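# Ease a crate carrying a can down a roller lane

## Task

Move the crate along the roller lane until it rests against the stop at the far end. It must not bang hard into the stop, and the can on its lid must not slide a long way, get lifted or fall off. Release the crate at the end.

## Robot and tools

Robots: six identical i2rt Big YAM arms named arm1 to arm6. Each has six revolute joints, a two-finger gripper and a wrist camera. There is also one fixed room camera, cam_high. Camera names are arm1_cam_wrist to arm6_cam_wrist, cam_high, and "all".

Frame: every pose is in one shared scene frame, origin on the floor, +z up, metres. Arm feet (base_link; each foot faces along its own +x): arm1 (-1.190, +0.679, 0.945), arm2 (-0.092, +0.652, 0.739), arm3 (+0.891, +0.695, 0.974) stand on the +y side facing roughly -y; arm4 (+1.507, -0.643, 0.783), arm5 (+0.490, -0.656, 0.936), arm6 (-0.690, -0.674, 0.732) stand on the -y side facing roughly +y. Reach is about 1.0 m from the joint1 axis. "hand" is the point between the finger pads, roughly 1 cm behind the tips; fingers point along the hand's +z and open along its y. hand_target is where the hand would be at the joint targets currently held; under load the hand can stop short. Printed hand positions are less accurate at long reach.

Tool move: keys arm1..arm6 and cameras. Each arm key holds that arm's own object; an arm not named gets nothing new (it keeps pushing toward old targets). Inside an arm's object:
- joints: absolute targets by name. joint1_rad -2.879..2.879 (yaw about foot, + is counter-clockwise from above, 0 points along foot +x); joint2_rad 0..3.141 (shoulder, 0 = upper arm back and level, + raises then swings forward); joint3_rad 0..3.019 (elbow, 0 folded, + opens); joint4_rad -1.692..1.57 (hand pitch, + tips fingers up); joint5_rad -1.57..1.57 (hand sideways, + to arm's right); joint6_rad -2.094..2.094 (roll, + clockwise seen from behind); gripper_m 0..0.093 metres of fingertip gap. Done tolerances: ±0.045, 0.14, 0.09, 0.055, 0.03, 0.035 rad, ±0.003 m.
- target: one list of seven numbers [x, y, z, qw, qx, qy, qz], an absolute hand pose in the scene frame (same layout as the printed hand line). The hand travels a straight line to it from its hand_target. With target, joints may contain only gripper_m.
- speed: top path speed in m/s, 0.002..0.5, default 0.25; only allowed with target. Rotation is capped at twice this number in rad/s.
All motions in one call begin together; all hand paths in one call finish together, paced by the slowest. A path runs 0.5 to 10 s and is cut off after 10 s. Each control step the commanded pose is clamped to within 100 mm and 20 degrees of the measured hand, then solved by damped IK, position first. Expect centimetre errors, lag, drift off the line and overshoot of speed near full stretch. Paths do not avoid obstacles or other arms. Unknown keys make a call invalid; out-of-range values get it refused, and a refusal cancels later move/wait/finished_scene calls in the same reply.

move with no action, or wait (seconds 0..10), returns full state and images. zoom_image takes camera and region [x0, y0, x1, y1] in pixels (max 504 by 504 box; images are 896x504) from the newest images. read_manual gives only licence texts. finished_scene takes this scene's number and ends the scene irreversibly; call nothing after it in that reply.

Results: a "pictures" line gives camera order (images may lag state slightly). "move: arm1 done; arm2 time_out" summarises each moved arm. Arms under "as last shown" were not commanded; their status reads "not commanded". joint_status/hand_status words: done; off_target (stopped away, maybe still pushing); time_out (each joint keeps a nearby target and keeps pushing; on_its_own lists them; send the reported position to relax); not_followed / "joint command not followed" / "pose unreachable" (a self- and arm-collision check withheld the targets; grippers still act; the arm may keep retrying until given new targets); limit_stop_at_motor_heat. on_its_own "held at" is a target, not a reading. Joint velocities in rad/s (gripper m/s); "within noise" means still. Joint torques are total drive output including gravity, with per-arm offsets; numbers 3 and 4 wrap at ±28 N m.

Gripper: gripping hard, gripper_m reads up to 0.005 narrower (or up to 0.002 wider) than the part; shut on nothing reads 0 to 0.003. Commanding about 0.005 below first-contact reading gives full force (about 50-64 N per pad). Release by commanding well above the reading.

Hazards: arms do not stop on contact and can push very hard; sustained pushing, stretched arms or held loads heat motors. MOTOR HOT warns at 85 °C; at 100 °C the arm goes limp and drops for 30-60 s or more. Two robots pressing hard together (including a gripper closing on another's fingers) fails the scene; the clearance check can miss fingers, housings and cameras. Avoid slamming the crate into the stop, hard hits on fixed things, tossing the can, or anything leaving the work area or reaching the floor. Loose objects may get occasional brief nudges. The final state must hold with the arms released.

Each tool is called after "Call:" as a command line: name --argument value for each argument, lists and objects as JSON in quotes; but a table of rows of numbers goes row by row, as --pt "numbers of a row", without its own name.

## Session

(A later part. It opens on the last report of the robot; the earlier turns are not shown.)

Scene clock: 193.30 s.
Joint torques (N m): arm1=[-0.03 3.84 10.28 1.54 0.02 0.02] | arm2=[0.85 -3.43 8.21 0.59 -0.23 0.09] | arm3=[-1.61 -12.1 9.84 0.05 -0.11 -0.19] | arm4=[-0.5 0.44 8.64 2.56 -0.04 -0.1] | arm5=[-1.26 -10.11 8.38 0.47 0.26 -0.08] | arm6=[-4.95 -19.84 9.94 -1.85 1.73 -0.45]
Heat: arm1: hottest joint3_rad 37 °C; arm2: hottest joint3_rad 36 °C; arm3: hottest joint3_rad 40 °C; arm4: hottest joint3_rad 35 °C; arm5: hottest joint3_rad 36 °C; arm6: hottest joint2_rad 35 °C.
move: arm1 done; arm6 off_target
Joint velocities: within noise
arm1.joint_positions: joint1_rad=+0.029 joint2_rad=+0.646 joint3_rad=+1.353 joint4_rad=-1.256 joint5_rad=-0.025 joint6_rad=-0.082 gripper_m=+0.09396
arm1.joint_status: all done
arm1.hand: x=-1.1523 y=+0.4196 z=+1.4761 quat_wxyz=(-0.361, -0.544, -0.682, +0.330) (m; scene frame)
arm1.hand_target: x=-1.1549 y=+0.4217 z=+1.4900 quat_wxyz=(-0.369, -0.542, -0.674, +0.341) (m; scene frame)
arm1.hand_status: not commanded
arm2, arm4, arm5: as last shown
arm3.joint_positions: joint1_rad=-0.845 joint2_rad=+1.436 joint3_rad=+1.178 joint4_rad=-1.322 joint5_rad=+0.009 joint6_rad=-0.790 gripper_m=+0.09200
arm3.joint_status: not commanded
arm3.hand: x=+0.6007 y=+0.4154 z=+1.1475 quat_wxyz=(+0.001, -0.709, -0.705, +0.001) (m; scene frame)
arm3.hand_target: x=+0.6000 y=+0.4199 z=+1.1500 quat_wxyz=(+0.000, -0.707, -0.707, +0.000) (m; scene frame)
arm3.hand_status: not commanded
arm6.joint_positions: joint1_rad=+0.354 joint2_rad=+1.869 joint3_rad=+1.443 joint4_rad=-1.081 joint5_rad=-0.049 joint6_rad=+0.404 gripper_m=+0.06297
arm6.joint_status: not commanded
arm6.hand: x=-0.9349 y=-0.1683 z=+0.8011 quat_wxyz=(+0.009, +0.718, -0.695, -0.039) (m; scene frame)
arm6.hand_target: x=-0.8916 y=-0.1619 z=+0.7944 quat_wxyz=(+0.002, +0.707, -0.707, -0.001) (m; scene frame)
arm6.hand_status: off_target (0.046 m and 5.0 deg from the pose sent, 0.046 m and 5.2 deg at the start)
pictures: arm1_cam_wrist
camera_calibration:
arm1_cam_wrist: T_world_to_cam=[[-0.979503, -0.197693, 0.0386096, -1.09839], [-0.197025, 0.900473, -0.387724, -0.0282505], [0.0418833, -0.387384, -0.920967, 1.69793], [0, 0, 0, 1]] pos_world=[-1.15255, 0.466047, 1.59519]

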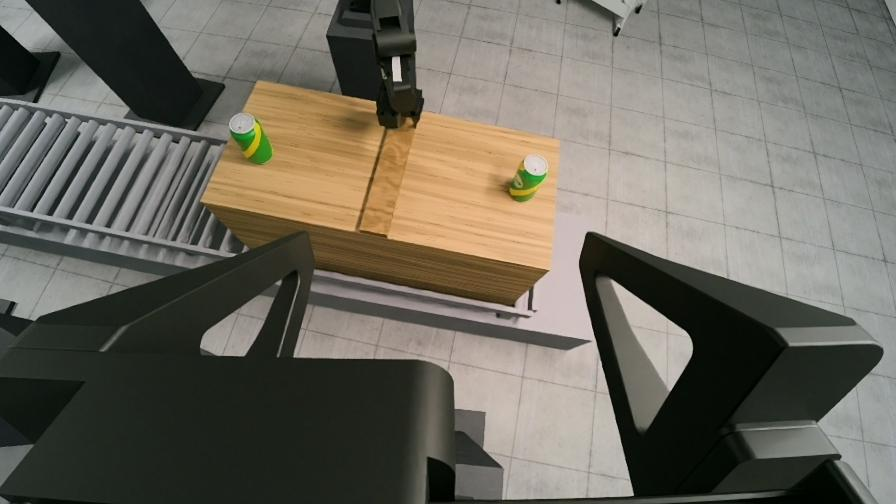

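Call:
move --arm6 '{"target":[-0.93,-0.16,0.793,0,0.7071,-0.7071,0],"speed":0.05}' --cameras '["arm1_cam_wrist"]'

Call:
zoom_image --camera "arm1_cam_wrist" --region '[460, 200, 620, 340]'

Scene clock: 201.00 s.
Joint torques (N m): arm1=[-0.56 3.66 10.3 1.54 0.02 0.03] | arm2=[0.26 -3.14 8.36 0.62 -0.2 0.03] | arm3=[-1.26 -11.99 9.88 -0.06 -0.11 -0.2] | arm4=[-0.67 0.67 8.61 2.61 -0.06 -0.1] | arm5=[-1.26 -10.11 8.38 0.47 0.26 -0.08] | arm6=[-6.77 -22.48 8.2 -2.03 1.56 -0.66]
Heat: arm1: hottest joint3_rad 37 °C; arm2: hottest joint3_rad 36 °C; arm3: hottest joint3_rad 40 °C; arm4: hottest joint3_rad 35 °C; arm5: hottest joint3_rad 36 °C; arm6: hottest joint2_rad 34 °C.
move: arm6 off_target
Joint velocities: within noise
arm1, arm2, arm3, arm4, arm5: as last shown
arm6.joint_positions: joint1_rad=+0.444 joint2_rad=+1.924 joint3_rad=+1.522 joint4_rad=-1.094 joint5_rad=-0.047 joint6_rad=+0.493 gripper_m=+0.06297
arm6.joint_status: not commanded
arm6.hand: x=-0.9914 y=-0.1704 z=+0.7991 quat_wxyz=(+0.010, +0.718, -0.694, -0.043) (m; scene frame)
arm6.hand_target: x=-0.9333 y=-0.1627 z=+0.7932 quat_wxyz=(+0.003, +0.707, -0.707, -0.001) (m; scene frame)
arm6.hand_status: off_target (0.063 m and 5.4 deg from the pose sent, 0.013 m and 5.0 deg at the start)
pictures: arm1_cam_wrist
camera_calibration:
arm1_cam_wrist: T_world_to_cam=[[-0.979503, -0.197693, 0.0386096, -1.09839], [-0.197025, 0.900473, -0.387724, -0.0282505], [0.0418833, -0.387384, -0.920967, 1.69793], [0, 0, 0, 1]] pos_world=[-1.15255, 0.466047, 1.59519]

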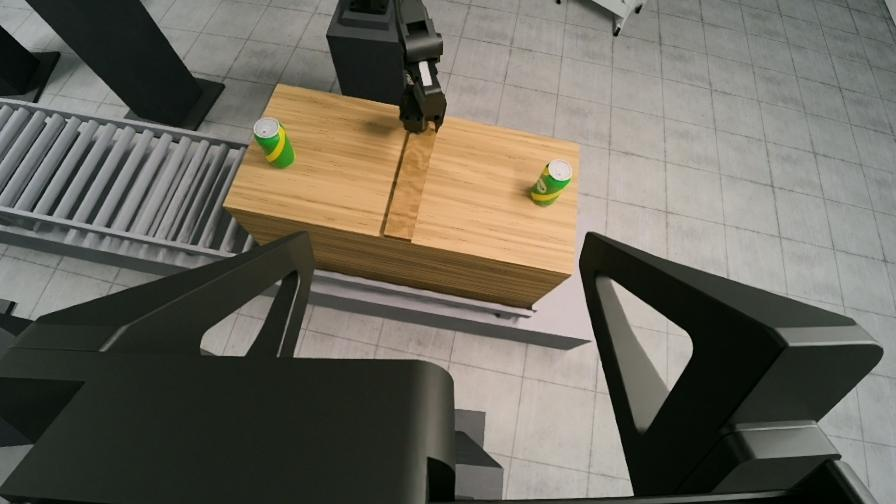

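Scaled by 3.150 from the camera's 896x504 image, which has a finer 1280x720 frame.

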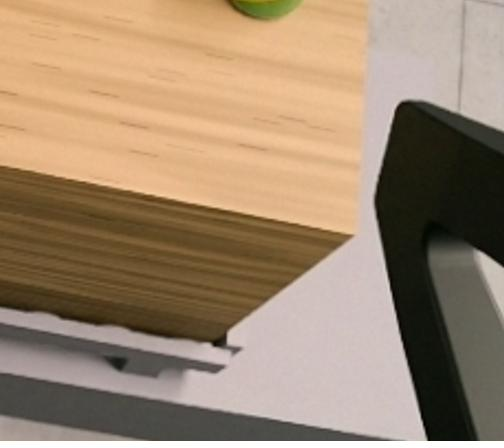

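Call:
move --arm6 '{"target":[-0.975,-0.16,0.792,0,0.7071,-0.7071,0],"speed":0.025}' --cameras '["arm1_cam_wrist"]'

Call:
zoom_image --camera "arm1_cam_wrist" --region '[460, 200, 620, 340]'

Scene clock: 207.37 s.
Joint torques (N m): arm1=[-0.44 3.25 10.19 1.47 0.01 0.02] | arm2=[0.73 -3.55 8.46 0.68 -0.18 0.1] | arm3=[-1.32 -11.99 9.87 -0.08 -0.11 -0.2] | arm4=[-0.62 0.5 8.58 2.56 -0.04 -0.08] | arm5=[-1.26 -10.05 8.38 0.49 0.26 -0.08] | arm6=[-2.02 -20.42 11.47 -1.36 1.71 -0.11]
Heat: arm1: hottest joint3_rad 38 °C; arm2: hottest joint3_rad 36 °C; arm3: hottest joint3_rad 40 °C; arm4: hottest joint3_rad 35 °C; arm5: hottest joint3_rad 36 °C; arm6: hottest joint2_rad 35 °C.
move: arm6 off_target
Joint velocities: within noise
arm1, arm2, arm3, arm4, arm5: as last shown
arm5.hand: x=+0.2421 y=-0.3975 z=+1.1234 quat_wxyz=(+0.002, +0.708, -0.707, -0.008) (m; scene frame)
arm5.hand_target: x=+0.2499 y=-0.3999 z=+1.1201 quat_wxyz=(+0.000, +0.707, -0.707, +0.000) (m; scene frame)
arm6.joint_positions: joint1_rad=+0.453 joint2_rad=+1.947 joint3_rad=+1.560 joint4_rad=-1.136 joint5_rad=-0.047 joint6_rad=+0.504 gripper_m=+0.06297
arm6.joint_status: not commanded
arm6.hand: x=-0.9975 y=-0.1706 z=+0.7989 quat_wxyz=(+0.013, +0.718, -0.695, -0.029) (m; scene frame)
arm6.hand_target: x=-0.9752 y=-0.1609 z=+0.7924 quat_wxyz=(+0.001, +0.708, -0.707, -0.001) (m; scene frame)
arm6.hand_status: off_target (0.026 m and 4.1 deg from the pose sent, 0.021 m and 5.4 deg at the start)
pictures: arm1_cam_wrist
camera_calibration:
arm1_cam_wrist: T_world_to_cam=[[-0.979503, -0.197693, 0.0386096, -1.09839], [-0.197025, 0.900473, -0.387724, -0.0282505], [0.0418833, -0.387384, -0.920967, 1.69793], [0, 0, 0, 1]] pos_world=[-1.15255, 0.466047, 1.59519]

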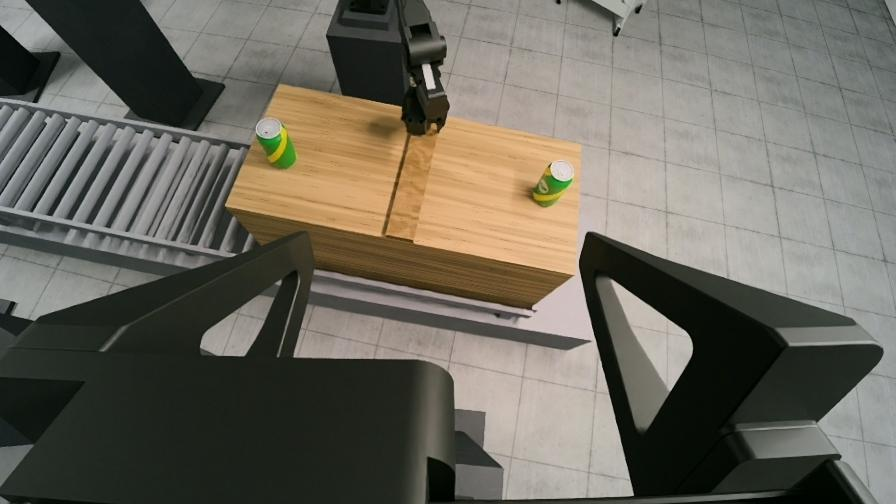

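Scaled by 3.150 from the camera's 896x504 image, which has a finer 1280x720 frame.

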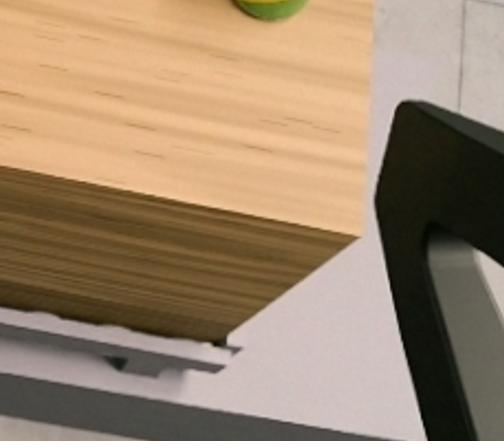

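Call:
move --arm6 '{"target":[-1.015,-0.16,0.791,0,0.7071,-0.7071,0],"speed":0.03}' --cameras '["arm1_cam_wrist"]'

Scene clock: 212.90 s.
Joint torques (N m): arm1=[-0.44 3.49 10.3 1.51 0.02 0.02] | arm2=[0.97 -3.43 8.24 0.53 -0.21 0.03] | arm3=[-1.26 -12.1 9.87 -0.06 -0.1 -0.21] | arm4=[-0.56 0.62 8.54 2.54 -0.05 -0.08] | arm5=[-1.26 -10.11 8.38 0.47 0.26 -0.08] | arm6=[2.08 -19.43 13.41 0.21 1.2 0.35]
Heat: arm1: hottest joint3_rad 38 °C; arm2: hottest joint3_rad 36 °C; arm3: hottest joint3_rad 40 °C; arm4: hottest joint3_rad 36 °C; arm5: hottest joint3_rad 36 °C; arm6: hottest joint3_rad 35 °C.
move: arm6 off_target
Joint velocities: within noise
arm1, arm2, arm3, arm4, arm5: as last shown
arm6.joint_positions: joint1_rad=+0.462 joint2_rad=+1.980 joint3_rad=+1.614 joint4_rad=-1.202 joint5_rad=-0.034 joint6_rad=+0.518 gripper_m=+0.06296
arm6.joint_status: not commanded
arm6.hand: x=-1.0016 y=-0.1701 z=+0.7993 quat_wxyz=(+0.014, +0.716, -0.698, -0.006) (m; scene frame)
arm6.hand_target: x=-1.0148 y=-0.1609 z=+0.7911 quat_wxyz=(+0.000, +0.707, -0.707, -0.002) (m; scene frame)
arm6.hand_status: off_target (0.019 m and 2.2 deg from the pose sent, 0.022 m and 4.1 deg at the start)
pictures: arm1_cam_wrist
camera_calibration:
arm1_cam_wrist: T_world_to_cam=[[-0.979503, -0.197693, 0.0386096, -1.09839], [-0.197025, 0.900473, -0.387724, -0.0282505], [0.0418833, -0.387384, -0.920967, 1.69793], [0, 0, 0, 1]] pos_world=[-1.15255, 0.466047, 1.59519]

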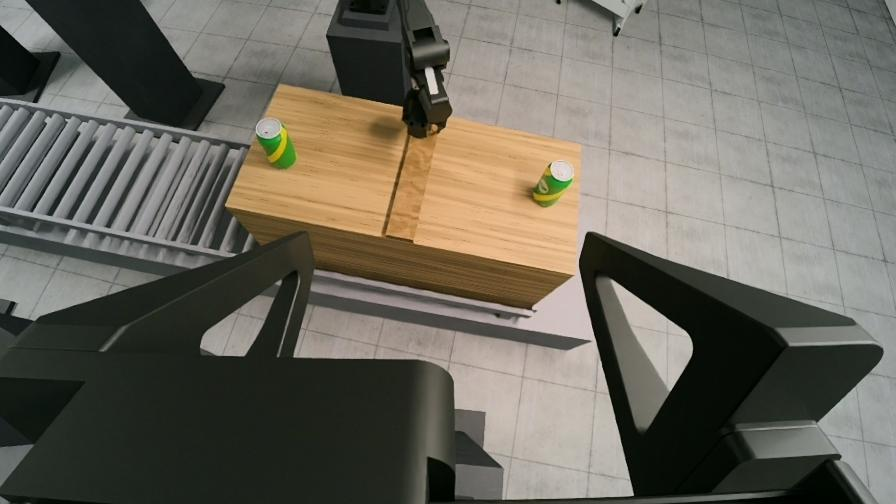

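Crate unmoved under push: contact. Release.

Call:
move --arm6 '{"joints":{"gripper_m":0.092}}' --cameras '[]'

Call:
move --arm6 '{"target":[-1.0,-0.17,0.98,0,0.7071,-0.7071,0],"speed":0.2}' --cameras '["arm1_cam_wrist"]'

Call:
finished_scene --scene 3

Scene clock: 218.50 s.
Joint torques (N m): arm1=[-0.5 3.31 10.28 1.51 0.01 0.01] | arm2=[0.73 -3.31 8.32 0.54 -0.21 0.08] | arm3=[-1.49 -12.04 9.89 -0.01 -0.12 -0.19] | arm4=[-0.73 0.44 8.58 2.59 -0.06 -0.1] | arm5=[-1.2 -10.11 8.38 0.47 0.26 -0.08] | arm6=[0.79 -20.72 12.36 0.27 0.06 0.04]
Heat: arm1: hottest joint3_rad 38 °C; arm2: hottest joint3_rad 36 °C; arm3: hottest joint3_rad 40 °C; arm4: hottest joint3_rad 36 °C; arm5: hottest joint3_rad 36 °C; arm6: hottest joint3_rad 35 °C.
move: arm6 done
Joint velocities: within noise
arm1, arm2, arm3, arm4, arm5: as last shown
arm2.joint_positions: joint1_rad=-0.400 joint2_rad=+1.023 joint3_rad=+1.372 joint4_rad=-1.674 joint5_rad=+0.003 joint6_rad=-0.572 gripper_m=+0.09205
arm2.hand: x=-0.2535 y=+0.4030 z=+1.1221 quat_wxyz=(-0.025, -0.703, -0.700, +0.127) (m; scene frame)
arm6.joint_positions: joint1_rad=+0.478 joint2_rad=+1.993 joint3_rad=+1.627 joint4_rad=-1.204 joint5_rad=-0.007 joint6_rad=+0.547 gripper_m=+0.09191
arm6.joint_status: all done
arm6.hand: x=-1.0070 y=-0.1695 z=+0.7965 quat_wxyz=(+0.001, +0.711, -0.703, -0.001) (m; scene frame)
arm6.hand_target: x=-1.0146 y=-0.1609 z=+0.7911 quat_wxyz=(+0.000, +0.707, -0.707, -0.002) (m; scene frame)
arm6.hand_status: not commanded
pictures: none
No camera images: "cameras" was empty.

Scene clock: 220.27 s.
Joint torques (N m): arm1=[-0.32 3.31 10.26 1.55 0.02 0.01] | arm2=[0.15 -3.9 8.34 0.7 -0.2 0.07] | arm3=[-1.26 -12.16 9.85 -0.01 -0.11 -0.19] | arm4=[-0.5 0.44 8.58 2.61 -0.07 -0.09] | arm5=[-1.26 -10.05 8.39 0.49 0.26 -0.08] | arm6=[-0.26 -21.89 13.9 -0.03 0.09 -0.09]
Heat: arm1: hottest joint3_rad 38 °C; arm2: hottest joint3_rad 36 °C; arm3: hottest joint3_rad 40 °C; arm4: hottest joint3_rad 36 °C; arm5: hottest joint3_rad 36 °C; arm6: hottest joint2_rad 35 °C.
move: arm6 off_target
Joint velocities: within noise
arm1, arm3, arm5: as last shown
arm2.joint_positions: joint1_rad=-0.400 joint2_rad=+1.023 joint3_rad=+1.372 joint4_rad=-1.674 joint5_rad=+0.003 joint6_rad=-0.572 gripper_m=+0.09205
arm2.joint_status: not commanded
arm2.hand: x=-0.2535 y=+0.4030 z=+1.1221 quat_wxyz=(-0.025, -0.703, -0.700, +0.127) (m; scene frame)
arm2.hand_target: x=-0.2501 y=+0.3998 z=+1.1193 quat_wxyz=(-0.026, -0.701, -0.702, +0.120) (m; scene frame)
arm2.hand_status: not commanded
arm4.joint_positions: joint1_rad=+0.133 joint2_rad=+0.618 joint3_rad=+1.399 joint4_rad=-1.434 joint5_rad=-0.177 joint6_rad=+0.312 gripper_m=+0.09396
arm4.joint_status: not commanded
arm4.hand: x=+1.3937 y=-0.4464 z=+1.3061 quat_wxyz=(-0.124, +0.677, -0.588, -0.425) (m; scene frame)
arm4.hand_target: x=+1.3943 y=-0.4484 z=+1.3173 quat_wxyz=(-0.129, +0.673, -0.583, -0.436) (m; scene frame)
arm4.hand_status: not commanded
arm6.joint_positions: joint1_rad=+0.476 joint2_rad=+1.893 joint3_rad=+1.935 joint4_rad=-1.638 joint5_rad=-0.007 joint6_rad=+0.547 gripper_m=+0.09192
arm6.joint_status: not commanded
arm6.hand: x=-0.9992 y=-0.1817 z=+0.9693 quat_wxyz=(+0.004, +0.710, -0.704, +0.011) (m; scene frame)
arm6.hand_target: x=-0.9997 y=-0.1706 z=+0.9800 quat_wxyz=(+0.000, +0.707, -0.707, +0.000) (m; scene frame)
arm6.hand_status: off_target (0.016 m and 1.5 deg from the pose sent, 0.184 m and 0.7 deg at the start)
pictures: arm1_cam_wrist
camera_calibration:
arm1_cam_wrist: T_world_to_cam=[[-0.979503, -0.197693, 0.0386096, -1.09839], [-0.197025, 0.900473, -0.387724, -0.0282505], [0.0418833, -0.387384, -0.920967, 1.69793], [0, 0, 0, 1]] pos_world=[-1.15255, 0.466047, 1.59519]

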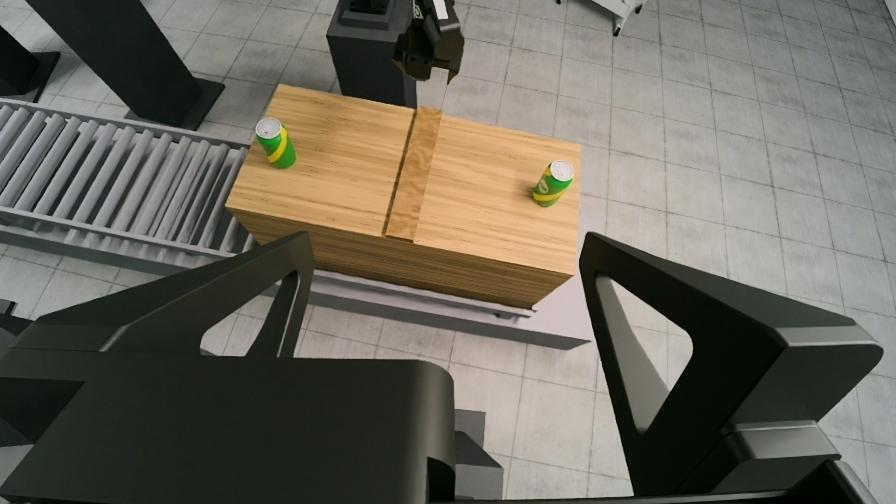

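The scene is finished: the task was done.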